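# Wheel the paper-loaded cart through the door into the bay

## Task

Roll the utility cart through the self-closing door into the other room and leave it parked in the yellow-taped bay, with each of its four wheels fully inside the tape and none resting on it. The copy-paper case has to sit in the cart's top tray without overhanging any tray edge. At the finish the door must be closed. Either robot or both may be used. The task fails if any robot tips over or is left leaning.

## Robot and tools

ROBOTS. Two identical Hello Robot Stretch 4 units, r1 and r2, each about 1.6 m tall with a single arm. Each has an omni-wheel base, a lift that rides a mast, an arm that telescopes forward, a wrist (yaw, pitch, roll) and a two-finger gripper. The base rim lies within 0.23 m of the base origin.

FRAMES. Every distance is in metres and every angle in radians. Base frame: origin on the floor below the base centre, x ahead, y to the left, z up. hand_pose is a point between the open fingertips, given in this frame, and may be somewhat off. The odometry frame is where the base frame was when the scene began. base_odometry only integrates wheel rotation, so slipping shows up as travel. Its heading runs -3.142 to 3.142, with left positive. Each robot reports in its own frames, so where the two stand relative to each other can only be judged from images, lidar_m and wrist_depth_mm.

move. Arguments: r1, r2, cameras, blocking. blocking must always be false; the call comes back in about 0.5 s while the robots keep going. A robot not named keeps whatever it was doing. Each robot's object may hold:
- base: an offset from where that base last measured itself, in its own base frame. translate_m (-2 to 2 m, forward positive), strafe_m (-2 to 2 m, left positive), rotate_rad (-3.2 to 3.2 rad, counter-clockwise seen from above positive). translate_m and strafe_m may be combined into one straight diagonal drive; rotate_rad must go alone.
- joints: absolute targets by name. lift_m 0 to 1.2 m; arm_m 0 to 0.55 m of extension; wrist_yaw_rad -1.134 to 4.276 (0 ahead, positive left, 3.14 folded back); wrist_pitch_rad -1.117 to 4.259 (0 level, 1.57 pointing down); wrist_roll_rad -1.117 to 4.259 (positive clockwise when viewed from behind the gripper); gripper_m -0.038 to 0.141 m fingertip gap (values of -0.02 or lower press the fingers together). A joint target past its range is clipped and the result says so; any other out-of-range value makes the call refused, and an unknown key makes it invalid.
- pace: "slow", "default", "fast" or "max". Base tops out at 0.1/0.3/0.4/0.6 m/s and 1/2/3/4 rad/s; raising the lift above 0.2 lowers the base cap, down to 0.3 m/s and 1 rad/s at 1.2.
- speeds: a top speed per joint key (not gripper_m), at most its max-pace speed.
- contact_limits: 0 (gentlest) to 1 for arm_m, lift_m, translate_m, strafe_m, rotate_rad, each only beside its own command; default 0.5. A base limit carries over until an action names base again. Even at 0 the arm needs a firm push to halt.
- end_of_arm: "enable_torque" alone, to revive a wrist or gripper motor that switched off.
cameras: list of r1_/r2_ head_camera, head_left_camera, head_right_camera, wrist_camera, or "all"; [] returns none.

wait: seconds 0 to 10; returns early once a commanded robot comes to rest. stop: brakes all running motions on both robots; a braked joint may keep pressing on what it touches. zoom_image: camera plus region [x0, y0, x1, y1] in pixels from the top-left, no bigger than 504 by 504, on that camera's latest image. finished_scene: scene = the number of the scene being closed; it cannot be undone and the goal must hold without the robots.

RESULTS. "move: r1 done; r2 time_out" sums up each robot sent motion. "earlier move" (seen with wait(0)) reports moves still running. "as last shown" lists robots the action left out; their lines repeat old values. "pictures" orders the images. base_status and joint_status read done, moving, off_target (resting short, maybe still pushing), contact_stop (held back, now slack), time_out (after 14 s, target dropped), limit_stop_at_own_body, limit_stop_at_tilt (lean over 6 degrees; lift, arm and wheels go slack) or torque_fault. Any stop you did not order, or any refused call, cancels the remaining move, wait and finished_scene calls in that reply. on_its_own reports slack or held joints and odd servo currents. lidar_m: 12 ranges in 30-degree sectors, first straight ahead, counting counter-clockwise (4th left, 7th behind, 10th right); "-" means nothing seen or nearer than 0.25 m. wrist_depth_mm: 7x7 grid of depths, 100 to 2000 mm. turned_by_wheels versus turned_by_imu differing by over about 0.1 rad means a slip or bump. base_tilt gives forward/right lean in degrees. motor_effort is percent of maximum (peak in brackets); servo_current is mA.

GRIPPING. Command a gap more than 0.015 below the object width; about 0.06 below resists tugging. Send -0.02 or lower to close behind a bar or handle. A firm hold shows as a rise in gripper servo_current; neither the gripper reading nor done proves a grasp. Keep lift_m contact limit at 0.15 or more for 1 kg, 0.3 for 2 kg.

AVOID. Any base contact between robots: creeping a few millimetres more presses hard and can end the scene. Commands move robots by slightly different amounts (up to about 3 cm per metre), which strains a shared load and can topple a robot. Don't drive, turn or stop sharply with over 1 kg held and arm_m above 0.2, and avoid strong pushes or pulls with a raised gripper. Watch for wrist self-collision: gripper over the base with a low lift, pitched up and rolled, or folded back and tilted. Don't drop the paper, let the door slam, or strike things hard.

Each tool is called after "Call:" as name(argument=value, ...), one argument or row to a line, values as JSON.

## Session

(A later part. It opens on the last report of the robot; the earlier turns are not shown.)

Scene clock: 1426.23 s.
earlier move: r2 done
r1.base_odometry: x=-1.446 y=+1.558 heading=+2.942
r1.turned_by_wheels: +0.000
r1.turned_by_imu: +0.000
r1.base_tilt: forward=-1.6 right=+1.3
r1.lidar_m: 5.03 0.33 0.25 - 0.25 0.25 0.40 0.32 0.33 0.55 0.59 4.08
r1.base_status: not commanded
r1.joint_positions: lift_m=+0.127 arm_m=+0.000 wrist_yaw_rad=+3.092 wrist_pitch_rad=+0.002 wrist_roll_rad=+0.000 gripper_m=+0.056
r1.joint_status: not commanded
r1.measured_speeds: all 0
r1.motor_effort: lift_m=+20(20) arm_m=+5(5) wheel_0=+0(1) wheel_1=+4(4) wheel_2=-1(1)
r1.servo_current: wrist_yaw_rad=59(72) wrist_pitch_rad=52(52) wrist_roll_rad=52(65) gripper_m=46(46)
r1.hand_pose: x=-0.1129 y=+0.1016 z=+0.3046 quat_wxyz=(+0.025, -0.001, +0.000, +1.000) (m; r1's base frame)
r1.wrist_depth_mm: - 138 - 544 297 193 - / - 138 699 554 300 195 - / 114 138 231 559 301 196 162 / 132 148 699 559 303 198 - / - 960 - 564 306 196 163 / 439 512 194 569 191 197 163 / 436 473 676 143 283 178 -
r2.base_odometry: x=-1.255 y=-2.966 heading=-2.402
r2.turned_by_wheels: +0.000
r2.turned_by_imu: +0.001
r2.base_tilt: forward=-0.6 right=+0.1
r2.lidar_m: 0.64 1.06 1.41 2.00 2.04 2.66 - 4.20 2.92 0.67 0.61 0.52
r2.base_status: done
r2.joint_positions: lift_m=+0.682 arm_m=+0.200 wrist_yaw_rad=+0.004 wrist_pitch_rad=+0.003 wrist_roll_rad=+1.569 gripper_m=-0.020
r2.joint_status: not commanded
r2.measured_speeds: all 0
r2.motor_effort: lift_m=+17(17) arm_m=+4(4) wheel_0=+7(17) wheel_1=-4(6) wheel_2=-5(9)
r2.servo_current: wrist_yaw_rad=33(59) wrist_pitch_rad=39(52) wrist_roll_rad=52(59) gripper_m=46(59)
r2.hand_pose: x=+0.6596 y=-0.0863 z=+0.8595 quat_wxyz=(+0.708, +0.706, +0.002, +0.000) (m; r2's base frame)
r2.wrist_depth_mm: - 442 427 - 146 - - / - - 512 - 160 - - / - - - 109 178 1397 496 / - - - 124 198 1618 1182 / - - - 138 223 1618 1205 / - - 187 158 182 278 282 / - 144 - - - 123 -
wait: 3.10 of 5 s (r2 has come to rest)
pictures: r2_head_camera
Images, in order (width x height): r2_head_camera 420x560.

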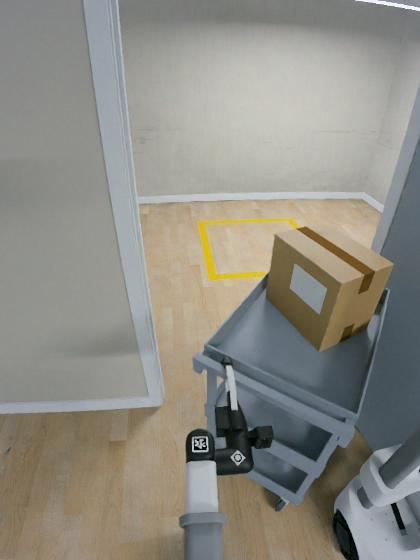

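Call:
move(
  r2={"base":{"translate_m":-0.4,"strafe_m":-0.05},"pace":"slow"},
  blocking=false,
  cameras=[],
)

Call:
wait(
  seconds=6,
  cameras=["r2_head_camera"],
)

Scene clock: 1436.13 s.
move: r2 moving
r1: as last shown
r1.base_tilt: forward=-1.6 right=+1.2
r1.lidar_m: 5.02 0.30 0.25 - 0.25 0.25 0.40 0.31 0.32 0.40 0.61 4.09
r1.motor_effort: lift_m=+20(20) arm_m=+5(5) wheel_0=-1(1) wheel_1=+4(4) wheel_2=-1(1)
r1.servo_current: wrist_yaw_rad=39(59) wrist_pitch_rad=39(52) wrist_roll_rad=33(59) gripper_m=33(46)
r1.wrist_depth_mm: - 137 - 539 297 194 - / - 138 691 554 301 196 - / 113 139 230 549 301 196 162 / 132 148 691 564 303 197 - / - 960 - 564 304 197 163 / 436 508 194 564 191 197 163 / 436 469 676 143 283 179 -
r2.base_odometry: x=-1.248 y=-2.957 heading=-2.403
r2.turned_by_wheels: +0.000
r2.turned_by_imu: +0.000
r2.base_tilt: forward=-0.7 right=+0.1
r2.lidar_m: 0.61 1.07 1.43 2.00 2.06 2.69 - 4.23 2.92 0.68 0.60 0.53
r2.base_status: translate_m moving; strafe_m moving
r2.joint_positions: lift_m=+0.682 arm_m=+0.200 wrist_yaw_rad=+0.004 wrist_pitch_rad=+0.003 wrist_roll_rad=+1.569 gripper_m=-0.020
r2.joint_status: not commanded
r2.measured_speeds: translate_m=-0.050 strafe_m=-0.005 rotate_rad=-0.004 lift_m=+0.000 arm_m=+0.000 wrist_yaw_rad=+0.000 wrist_pitch_rad=+0.000 wrist_roll_rad=+0.000
r2.motor_effort: lift_m=+17(17) arm_m=+4(4) wheel_0=-3(9) wheel_1=-6(7) wheel_2=+11(12)
r2.servo_current: wrist_yaw_rad=46(59) wrist_pitch_rad=39(46) wrist_roll_rad=39(59) gripper_m=52(59)
r2.hand_pose: x=+0.6596 y=-0.0863 z=+0.8595 quat_wxyz=(+0.708, +0.706, +0.002, +0.000) (m; r2's base frame)
r2.wrist_depth_mm: - 433 424 - 148 - - / - - 517 103 163 - - / - - - 110 180 564 508 / - - - 127 200 1618 1138 / - - - 140 224 1618 1182 / - - 186 160 182 278 278 / - 144 - - - 123 -
pictures: none
No camera images: "cameras" was empty.

Scene clock: 1440.93 s.
earlier move: r2 done
r1.base_odometry: x=-1.446 y=+1.558 heading=+2.942
r1.turned_by_wheels: +0.000
r1.turned_by_imu: +0.000
r1.base_tilt: forward=-1.6 right=+1.3
r1.lidar_m: 5.01 0.34 0.25 - 0.25 0.25 0.52 0.28 0.25 0.25 0.25 0.84
r1.base_status: not commanded
r1.joint_positions: lift_m=+0.127 arm_m=+0.000 wrist_yaw_rad=+3.092 wrist_pitch_rad=+0.002 wrist_roll_rad=+0.000 gripper_m=+0.056
r1.joint_status: not commanded
r1.measured_speeds: all 0
r1.motor_effort: lift_m=+20(20) arm_m=+5(5) wheel_0=+0(1) wheel_1=+4(4) wheel_2=-1(1)
r1.servo_current: wrist_yaw_rad=33(65) wrist_pitch_rad=39(52) wrist_roll_rad=65(72) gripper_m=46(46)
r1.hand_pose: x=-0.1129 y=+0.1016 z=+0.3046 quat_wxyz=(+0.025, -0.001, +0.000, +1.000) (m; r1's base frame)
r1.wrist_depth_mm: - 137 - 549 297 193 - / - 138 - 549 301 195 - / 114 138 230 554 301 196 162 / 132 148 - 559 306 196 - / 1983 1921 - 569 304 197 163 / 634 603 193 798 191 197 163 / 439 163 750 143 283 178 -
r2.base_odometry: x=-0.993 y=-2.660 heading=-2.403
r2.turned_by_wheels: +0.000
r2.turned_by_imu: -0.002
r2.base_tilt: forward=-0.6 right=+0.1
r2.lidar_m: 0.60 1.49 1.89 2.02 2.07 2.71 - 4.19 2.89 2.74 0.82 0.62
r2.base_status: done
r2.joint_positions: lift_m=+0.682 arm_m=+0.200 wrist_yaw_rad=-0.002 wrist_pitch_rad=+0.003 wrist_roll_rad=+1.569 gripper_m=-0.020
r2.joint_status: not commanded
r2.measured_speeds: all 0
r2.motor_effort: lift_m=+17(17) arm_m=+4(4) wheel_0=-6(14) wheel_1=-6(10) wheel_2=+5(13)
r2.servo_current: wrist_yaw_rad=52(59) wrist_pitch_rad=46(52) wrist_roll_rad=52(59) gripper_m=46(59)
r2.hand_pose: x=+0.6591 y=-0.0879 z=+0.8595 quat_wxyz=(+0.708, +0.706, +0.000, -0.002) (m; r2's base frame)
r2.wrist_depth_mm: - - 544 165 224 759 - / - 480 466 167 225 - - / - - 512 169 229 - - / - - 559 171 232 - - / - - - 173 234 1756 - / - - 187 175 179 1618 1078 / - 135 - - - 245 247
wait: 4.80 of 6 s (r2 has come to rest)
pictures: r2_head_camera
Images, in order (width x height): r2_head_camera 420x560.

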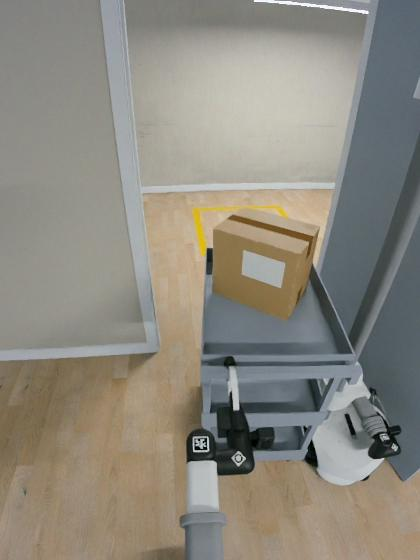

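Call:
move(
  r2={"base":{"translate_m":0.3,"strafe_m":0.03},"pace":"slow"},
  blocking=false,
  cameras=[],
)

Call:
wait(
  seconds=5,
  cameras=["r2_head_camera"],
)

Scene clock: 1451.47 s.
move: r2 moving
r1: as last shown
r1.lidar_m: 5.02 0.37 0.25 - 0.25 0.25 0.53 0.28 0.25 0.25 0.25 0.81
r1.servo_current: wrist_yaw_rad=52(65) wrist_pitch_rad=46(46) wrist_roll_rad=65(65) gripper_m=39(46)
r1.wrist_depth_mm: - 137 - 544 296 193 - / - 138 - 549 300 195 - / 114 138 231 549 303 196 161 / 132 148 - 559 304 196 - / - 1661 - 564 306 197 163 / 640 609 194 788 191 198 163 / 433 164 750 143 283 178 -
r2.base_odometry: x=-1.001 y=-2.669 heading=-2.403
r2.turned_by_wheels: +0.000
r2.turned_by_imu: +0.000
r2.base_tilt: forward=-0.7 right=+0.1
r2.lidar_m: 0.60 1.46 1.90 2.01 2.08 2.70 - 4.20 2.91 2.72 0.80 0.60
r2.base_status: translate_m moving; strafe_m moving
r2.joint_positions: lift_m=+0.682 arm_m=+0.200 wrist_yaw_rad=-0.002 wrist_pitch_rad=+0.003 wrist_roll_rad=+1.569 gripper_m=-0.020
r2.joint_status: not commanded
r2.measured_speeds: translate_m=+0.049 strafe_m=+0.005 rotate_rad=+0.001 lift_m=+0.000 arm_m=+0.000 wrist_yaw_rad=+0.000 wrist_pitch_rad=+0.000 wrist_roll_rad=+0.000
r2.motor_effort: lift_m=+17(17) arm_m=+4(4) wheel_0=+6(7) wheel_1=+8(8) wheel_2=-13(13)
r2.servo_current: wrist_yaw_rad=46(52) wrist_pitch_rad=33(46) wrist_roll_rad=39(52) gripper_m=52(59)
r2.hand_pose: x=+0.6591 y=-0.0879 z=+0.8595 quat_wxyz=(+0.708, +0.706, +0.000, -0.002) (m; r2's base frame)
r2.wrist_depth_mm: - - 530 165 221 - - / - 480 462 166 225 - - / - - 504 169 228 - - / - - 564 170 230 - - / - - - 173 233 1756 - / - - 186 175 179 1618 1205 / - 136 - - - 246 246
pictures: none
No camera images: "cameras" was empty.

Scene clock: 1455.27 s.
earlier move: r2 done
r1.base_odometry: x=-1.446 y=+1.558 heading=+2.942
r1.turned_by_wheels: +0.000
r1.turned_by_imu: +0.000
r1.base_tilt: forward=-1.6 right=+1.3
r1.lidar_m: 5.01 0.33 0.25 - 0.25 0.25 0.37 0.29 0.27 0.28 0.60 4.09
r1.base_status: not commanded
r1.joint_positions: lift_m=+0.127 arm_m=+0.000 wrist_yaw_rad=+3.092 wrist_pitch_rad=+0.002 wrist_roll_rad=+0.000 gripper_m=+0.056
r1.joint_status: not commanded
r1.measured_speeds: all 0
r1.motor_effort: lift_m=+20(20) arm_m=+5(5) wheel_0=-1(1) wheel_1=+4(4) wheel_2=-1(1)
r1.servo_current: wrist_yaw_rad=46(65) wrist_pitch_rad=33(52) wrist_roll_rad=52(72) gripper_m=46(52)
r1.hand_pose: x=-0.1129 y=+0.1016 z=+0.3046 quat_wxyz=(+0.025, -0.001, +0.000, +1.000) (m; r1's base frame)
r1.wrist_depth_mm: - 137 - 539 297 193 - / - 138 699 554 301 195 - / 113 138 231 549 301 196 162 / 132 148 699 559 303 196 - / 891 - - 564 306 197 163 / - 517 194 788 190 198 163 / 413 452 691 143 283 178 -
r2.base_odometry: x=-1.195 y=-2.884 heading=-2.403
r2.turned_by_wheels: +0.000
r2.turned_by_imu: +0.001
r2.base_tilt: forward=-0.7 right=+0.1
r2.lidar_m: 0.63 1.19 1.58 2.01 2.07 2.70 - 4.22 2.91 1.02 0.61 0.56
r2.base_status: done
r2.joint_positions: lift_m=+0.682 arm_m=+0.200 wrist_yaw_rad=-0.002 wrist_pitch_rad=+0.003 wrist_roll_rad=+1.569 gripper_m=-0.020
r2.joint_status: not commanded
r2.measured_speeds: all 0
r2.motor_effort: lift_m=+17(17) arm_m=+4(4) wheel_0=+4(10) wheel_1=+5(8) wheel_2=-7(13)
r2.servo_current: wrist_yaw_rad=39(65) wrist_pitch_rad=33(46) wrist_roll_rad=39(59) gripper_m=59(65)
r2.hand_pose: x=+0.6591 y=-0.0879 z=+0.8595 quat_wxyz=(+0.708, +0.706, +0.000, -0.002) (m; r2's base frame)
r2.wrist_depth_mm: - 424 410 118 175 - - / - - 480 124 184 - - / - - 569 134 197 - - / - - - 146 211 1618 484 / - - - 155 227 1661 1205 / - - 187 168 181 277 274 / - 144 - - - 123 -
wait: 3.80 of 5 s (r2 has come to rest)
pictures: r2_head_camera
Images, in order (width x height): r2_head_camera 420x560.

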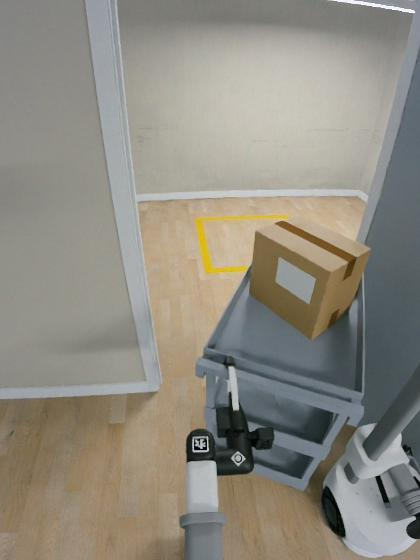

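Call:
move(
  r2={"joints":{"gripper_m":0.1}},
  blocking=false,
  cameras=[],
)

Call:
wait(
  seconds=2,
  cameras=[],
)

Call:
move(
  r2={"base":{"translate_m":-0.16},"pace":"slow"},
  blocking=false,
  cameras=[],
)

Call:
wait(
  seconds=4,
  cameras=[],
)

Call:
move(
  r2={"base":{"strafe_m":-0.19},"pace":"slow"},
  blocking=false,
  cameras=[],
)

Call:
wait(
  seconds=4,
  cameras=["r2_head_camera","r2_wrist_camera"],
)

Scene clock: 1467.43 s.
move: r2 moving
r1: as last shown
r1.lidar_m: 5.02 0.34 0.25 - 0.25 0.25 0.41 0.30 0.27 0.28 0.62 4.09
r1.motor_effort: lift_m=+20(20) arm_m=+5(5) wheel_0=+0(1) wheel_1=+4(4) wheel_2=-1(1)
r1.servo_current: wrist_yaw_rad=59(59) wrist_pitch_rad=39(46) wrist_roll_rad=39(59) gripper_m=39(46)
r1.wrist_depth_mm: - 138 - 544 297 194 - / - 138 699 554 300 196 - / 113 138 231 559 303 196 162 / 132 148 715 559 304 196 - / 878 - - 564 303 197 163 / - 521 193 788 191 198 163 / 413 452 707 143 285 178 -
r2.base_odometry: x=-1.195 y=-2.884 heading=-2.403
r2.turned_by_wheels: +0.000
r2.turned_by_imu: +0.001
r2.base_tilt: forward=-0.7 right=+0.1
r2.lidar_m: 0.65 1.19 1.54 2.02 2.06 2.70 - 4.20 2.92 1.04 0.61 0.58
r2.base_status: not commanded
r2.joint_positions: lift_m=+0.682 arm_m=+0.200 wrist_yaw_rad=-0.002 wrist_pitch_rad=+0.003 wrist_roll_rad=+1.569 gripper_m=+0.005
r2.joint_status: gripper_m moving
r2.measured_speeds: all 0
r2.motor_effort: lift_m=+17(17) arm_m=+4(4) wheel_0=+3(4) wheel_1=+5(5) wheel_2=-8(8)
r2.servo_current: wrist_yaw_rad=52(59) wrist_pitch_rad=46(46) wrist_roll_rad=52(65) gripper_m=91(91)
r2.hand_pose: x=+0.6591 y=-0.0879 z=+0.8595 quat_wxyz=(+0.708, +0.706, +0.000, -0.002) (m; r2's base frame)
r2.wrist_depth_mm: - 424 413 122 177 - - / - - 480 128 186 - - / - - 569 137 200 - - / - - - 149 214 1618 484 / - - - 159 231 1756 1205 / - - 189 175 183 279 274 / - - - - - - -
pictures: none
No camera images: "cameras" was empty.

Scene clock: 1468.83 s.
earlier move: r2 done
r1.base_odometry: x=-1.446 y=+1.558 heading=+2.942
r1.turned_by_wheels: +0.000
r1.turned_by_imu: +0.000
r1.base_tilt: forward=-1.6 right=+1.2
r1.lidar_m: 5.02 0.31 0.25 - 0.25 0.25 0.39 0.29 0.28 0.30 0.63 4.08
r1.base_status: not commanded
r1.joint_positions: lift_m=+0.127 arm_m=+0.000 wrist_yaw_rad=+3.092 wrist_pitch_rad=+0.002 wrist_roll_rad=+0.000 gripper_m=+0.056
r1.joint_status: not commanded
r1.measured_speeds: all 0
r1.motor_effort: lift_m=+20(20) arm_m=+5(5) wheel_0=+0(1) wheel_1=+4(4) wheel_2=-1(1)
r1.servo_current: wrist_yaw_rad=46(65) wrist_pitch_rad=39(52) wrist_roll_rad=46(65) gripper_m=39(52)
r1.hand_pose: x=-0.1129 y=+0.1016 z=+0.3046 quat_wxyz=(+0.025, -0.001, +0.000, +1.000) (m; r1's base frame)
r1.wrist_depth_mm: - 138 - 549 298 194 - / - 138 699 554 300 195 - / 113 138 229 559 301 196 162 / 132 148 699 554 304 197 - / 904 - - 569 304 197 163 / - 521 193 798 191 197 163 / 413 455 699 143 283 178 -
r2.base_odometry: x=-1.195 y=-2.884 heading=-2.403
r2.turned_by_wheels: +0.000
r2.turned_by_imu: +0.000
r2.base_tilt: forward=-0.7 right=+0.1
r2.lidar_m: 0.61 1.19 1.53 2.01 2.05 2.69 - 4.21 2.90 1.03 0.65 0.57
r2.base_status: not commanded
r2.joint_positions: lift_m=+0.682 arm_m=+0.200 wrist_yaw_rad=-0.002 wrist_pitch_rad=+0.003 wrist_roll_rad=+1.569 gripper_m=+0.100
r2.joint_status: all done
r2.measured_speeds: all 0
r2.motor_effort: lift_m=+17(17) arm_m=+4(4) wheel_0=+3(4) wheel_1=+5(5) wheel_2=-7(8)
r2.servo_current: wrist_yaw_rad=39(59) wrist_pitch_rad=46(46) wrist_roll_rad=52(65) gripper_m=52(111)
r2.hand_pose: x=+0.6591 y=-0.0879 z=+0.8595 quat_wxyz=(+0.708, +0.706, +0.000, -0.002) (m; r2's base frame)
r2.wrist_depth_mm: - 424 413 124 179 - - / - - 484 130 189 - - / - - 574 142 204 - - / - - - 152 217 1576 484 / - - - 164 235 1756 1205 / - - 193 179 185 281 277 / - - - - - - -
wait: 1.40 of 2 s (r2 has come to rest)
pictures: none
No camera images: "cameras" was empty.

Scene clock: 1469.33 s.
move: r2 moving
r1: as last shown
r1.base_tilt: forward=-1.6 right=+1.3
r1.lidar_m: 5.01 0.35 0.25 - 0.25 0.25 0.40 0.28 0.28 0.30 0.64 4.08
r1.motor_effort: lift_m=+20(20) arm_m=+5(5) wheel_0=-1(1) wheel_1=+4(4) wheel_2=-1(1)
r1.servo_current: wrist_yaw_rad=46(52) wrist_pitch_rad=46(46) wrist_roll_rad=39(65) gripper_m=46(46)
r1.wrist_depth_mm: - 137 - 549 300 193 - / - 138 699 554 298 195 - / 113 138 230 554 303 196 161 / 132 148 715 564 303 197 - / 891 - - 564 303 197 163 / - 517 194 798 191 197 163 / 413 455 699 143 285 178 -
r2.base_odometry: x=-1.186 y=-2.876 heading=-2.403
r2.turned_by_wheels: +0.000
r2.turned_by_imu: +0.000
r2.base_tilt: forward=-0.7 right=+0.1
r2.lidar_m: 0.60 1.20 1.58 2.01 2.06 2.67 - 4.21 2.90 1.02 0.60 0.58
r2.base_status: translate_m moving
r2.joint_positions: lift_m=+0.682 arm_m=+0.200 wrist_yaw_rad=-0.002 wrist_pitch_rad=+0.003 wrist_roll_rad=+1.569 gripper_m=+0.100
r2.joint_status: not commanded
r2.measured_speeds: translate_m=-0.051 strafe_m=+0.000 rotate_rad=+0.000 lift_m=+0.000 arm_m=+0.000 wrist_yaw_rad=+0.000 wrist_pitch_rad=+0.000 wrist_roll_rad=+0.000
r2.motor_effort: lift_m=+17(17) arm_m=+4(4) wheel_0=-4(9) wheel_1=-6(6) wheel_2=+10(10)
r2.servo_current: wrist_yaw_rad=46(52) wrist_pitch_rad=39(46) wrist_roll_rad=46(52) gripper_m=52(52)
r2.hand_pose: x=+0.6591 y=-0.0879 z=+0.8595 quat_wxyz=(+0.708, +0.706, +0.000, -0.002) (m; r2's base frame)
r2.wrist_depth_mm: - 430 415 132 186 - - / - - 496 142 198 750 - / - - 585 149 212 - - / - - - 160 228 1756 477 / - - - 177 243 1756 1205 / - - 193 186 194 290 291 / - - - - - - -
pictures: none
No camera images: "cameras" was empty.

Scene clock: 1471.73 s.
earlier move: r2 done
r1.base_odometry: x=-1.446 y=+1.558 heading=+2.942
r1.turned_by_wheels: +0.000
r1.turned_by_imu: +0.000
r1.base_tilt: forward=-1.6 right=+1.2
r1.lidar_m: 5.02 0.31 0.25 - 0.25 0.26 0.40 0.28 0.27 0.30 0.67 0.85
r1.base_status: not commanded
r1.joint_positions: lift_m=+0.127 arm_m=+0.000 wrist_yaw_rad=+3.092 wrist_pitch_rad=+0.002 wrist_roll_rad=+0.000 gripper_m=+0.056
r1.joint_status: not commanded
r1.measured_speeds: all 0
r1.motor_effort: lift_m=+20(20) arm_m=+5(5) wheel_0=+0(1) wheel_1=+4(4) wheel_2=-1(1)
r1.servo_current: wrist_yaw_rad=46(65) wrist_pitch_rad=46(52) wrist_roll_rad=46(72) gripper_m=39(52)
r1.hand_pose: x=-0.1129 y=+0.1016 z=+0.3046 quat_wxyz=(+0.025, -0.001, +0.000, +1.000) (m; r1's base frame)
r1.wrist_depth_mm: - 138 - 549 296 193 - / - 138 699 549 300 196 - / 113 138 230 554 301 196 162 / 132 148 715 564 303 197 - / 904 - - 564 306 197 163 / - 517 193 788 191 197 163 / 413 452 699 143 283 178 -
r2.base_odometry: x=-1.077 y=-2.777 heading=-2.403
r2.turned_by_wheels: +0.000
r2.turned_by_imu: +0.000
r2.base_tilt: forward=-0.7 right=+0.1
r2.lidar_m: 0.75 1.33 1.75 2.01 2.05 2.69 - 4.26 2.93 2.75 0.70 0.72
r2.base_status: done
r2.joint_positions: lift_m=+0.682 arm_m=+0.200 wrist_yaw_rad=-0.002 wrist_pitch_rad=+0.003 wrist_roll_rad=+1.569 gripper_m=+0.100
r2.joint_status: not commanded
r2.measured_speeds: all 0
r2.motor_effort: lift_m=+17(17) arm_m=+4(4) wheel_0=-4(9) wheel_1=-3(8) wheel_2=+5(10)
r2.servo_current: wrist_yaw_rad=52(59) wrist_pitch_rad=33(46) wrist_roll_rad=52(59) gripper_m=46(59)
r2.hand_pose: x=+0.6591 y=-0.0879 z=+0.8595 quat_wxyz=(+0.708, +0.706, +0.000, -0.002) (m; r2's base frame)
r2.wrist_depth_mm: - - 521 300 310 - - / - - 591 324 336 891 - / - - 715 345 362 - - / - - - 379 - - - / - - - 407 427 1499 430 / - - 193 366 187 1537 1229 / - - - - - - -
wait: 2.40 of 4 s (r2 has come to rest)
pictures: none
No camera images: "cameras" was empty.

Scene clock: 1472.23 s.
move: r2 moving
r1: as last shown
r1.base_tilt: forward=-1.6 right=+1.3
r1.lidar_m: 5.03 0.33 0.25 - 0.25 0.25 0.39 0.29 0.26 0.30 0.66 0.82
r1.servo_current: wrist_yaw_rad=52(65) wrist_pitch_rad=46(46) wrist_roll_rad=65(65) gripper_m=39(46)
r1.wrist_depth_mm: - 138 - 549 296 193 - / - 138 707 549 301 195 - / 113 138 231 554 303 196 162 / 132 148 699 559 306 197 - / 904 - - 564 306 197 163 / - 512 193 798 191 197 163 / 413 455 707 143 285 178 -
r2.base_odometry: x=-1.086 y=-2.766 heading=-2.403
r2.turned_by_wheels: +0.000
r2.turned_by_imu: +0.000
r2.base_tilt: forward=-0.6 right=+0.1
r2.lidar_m: 0.74 1.34 1.76 2.01 2.08 2.65 - 4.21 2.89 2.72 0.72 0.71
r2.base_status: strafe_m moving
r2.joint_positions: lift_m=+0.682 arm_m=+0.200 wrist_yaw_rad=-0.002 wrist_pitch_rad=+0.003 wrist_roll_rad=+1.569 gripper_m=+0.100
r2.joint_status: not commanded
r2.measured_speeds: translate_m=+0.000 strafe_m=-0.056 rotate_rad=+0.000 lift_m=+0.000 arm_m=+0.000 wrist_yaw_rad=+0.000 wrist_pitch_rad=+0.000 wrist_roll_rad=+0.000
r2.motor_effort: lift_m=+17(17) arm_m=+4(4) wheel_0=+8(10) wheel_1=-9(9) wheel_2=+0(3)
r2.servo_current: wrist_yaw_rad=46(52) wrist_pitch_rad=39(52) wrist_roll_rad=52(52) gripper_m=52(52)
r2.hand_pose: x=+0.6591 y=-0.0879 z=+0.8595 quat_wxyz=(+0.708, +0.706, +0.000, -0.002) (m; r2's base frame)
r2.wrist_depth_mm: - - 517 298 310 - - / - - 591 319 330 904 - / - - 691 342 353 - - / - - - 373 - - - / - - - 399 415 1756 430 / - - 193 362 195 1430 1138 / - - - - - - -
pictures: none
No camera images: "cameras" was empty.

Scene clock: 1474.77 s.
earlier move: r2 done
r1.base_odometry: x=-1.446 y=+1.558 heading=+2.942
r1.turned_by_wheels: +0.000
r1.turned_by_imu: +0.000
r1.base_tilt: forward=-1.6 right=+1.3
r1.lidar_m: 5.02 0.35 0.25 - 0.25 0.25 0.40 0.29 0.27 0.28 0.39 0.61
r1.base_status: not commanded
r1.joint_positions: lift_m=+0.127 arm_m=+0.000 wrist_yaw_rad=+3.092 wrist_pitch_rad=+0.002 wrist_roll_rad=+0.000 gripper_m=+0.056
r1.joint_status: not commanded
r1.measured_speeds: all 0
r1.motor_effort: lift_m=+20(20) arm_m=+5(5) wheel_0=+0(1) wheel_1=+4(4) wheel_2=-1(1)
r1.servo_current: wrist_yaw_rad=59(65) wrist_pitch_rad=46(52) wrist_roll_rad=52(65) gripper_m=39(52)
r1.hand_pose: x=-0.1129 y=+0.1016 z=+0.3046 quat_wxyz=(+0.025, -0.001, +0.000, +1.000) (m; r1's base frame)
r1.wrist_depth_mm: - 137 - 549 298 193 - / - 138 699 544 301 195 - / 114 138 231 554 303 196 162 / 132 148 707 559 304 197 - / 891 - - 569 306 196 163 / - 517 193 788 191 197 163 / 415 452 707 143 285 178 -
r2.base_odometry: x=-1.204 y=-2.636 heading=-2.403
r2.turned_by_wheels: +0.000
r2.turned_by_imu: +0.001
r2.base_tilt: forward=-0.7 right=+0.1
r2.lidar_m: 0.66 1.34 1.73 2.20 2.26 2.94 - 3.92 2.74 2.55 0.60 0.58
r2.base_status: done
r2.joint_positions: lift_m=+0.682 arm_m=+0.200 wrist_yaw_rad=-0.002 wrist_pitch_rad=+0.003 wrist_roll_rad=+1.569 gripper_m=+0.100
r2.joint_status: not commanded
r2.measured_speeds: all 0
r2.motor_effort: lift_m=+17(17) arm_m=+4(4) wheel_0=+5(12) wheel_1=-4(9) wheel_2=+0(3)
r2.servo_current: wrist_yaw_rad=39(65) wrist_pitch_rad=46(52) wrist_roll_rad=33(59) gripper_m=52(59)
r2.hand_pose: x=+0.6591 y=-0.0879 z=+0.8595 quat_wxyz=(+0.708, +0.706, +0.000, -0.002) (m; r2's base frame)
r2.wrist_depth_mm: - - - 237 236 245 - / - - 574 191 249 252 252 / - - 517 263 271 - - / - - 591 227 293 - - / - - 741 301 310 - - / - - 193 264 193 - - / - - - - - 1863 -
wait: 2.53 of 4 s (r2 has come to rest)
pictures: r2_head_camera, r2_wrist_camera
Images, in order (width x height): r2_head_camera 420x560, r2_wrist_camera 616x392.

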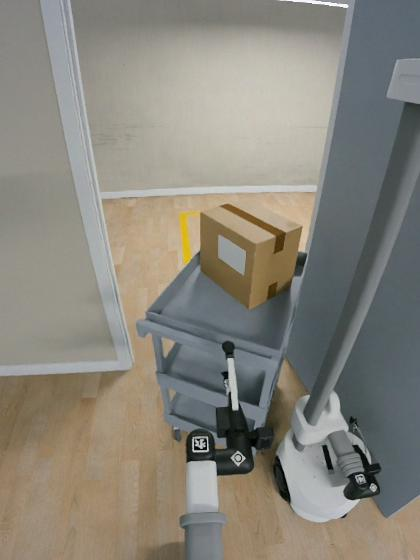

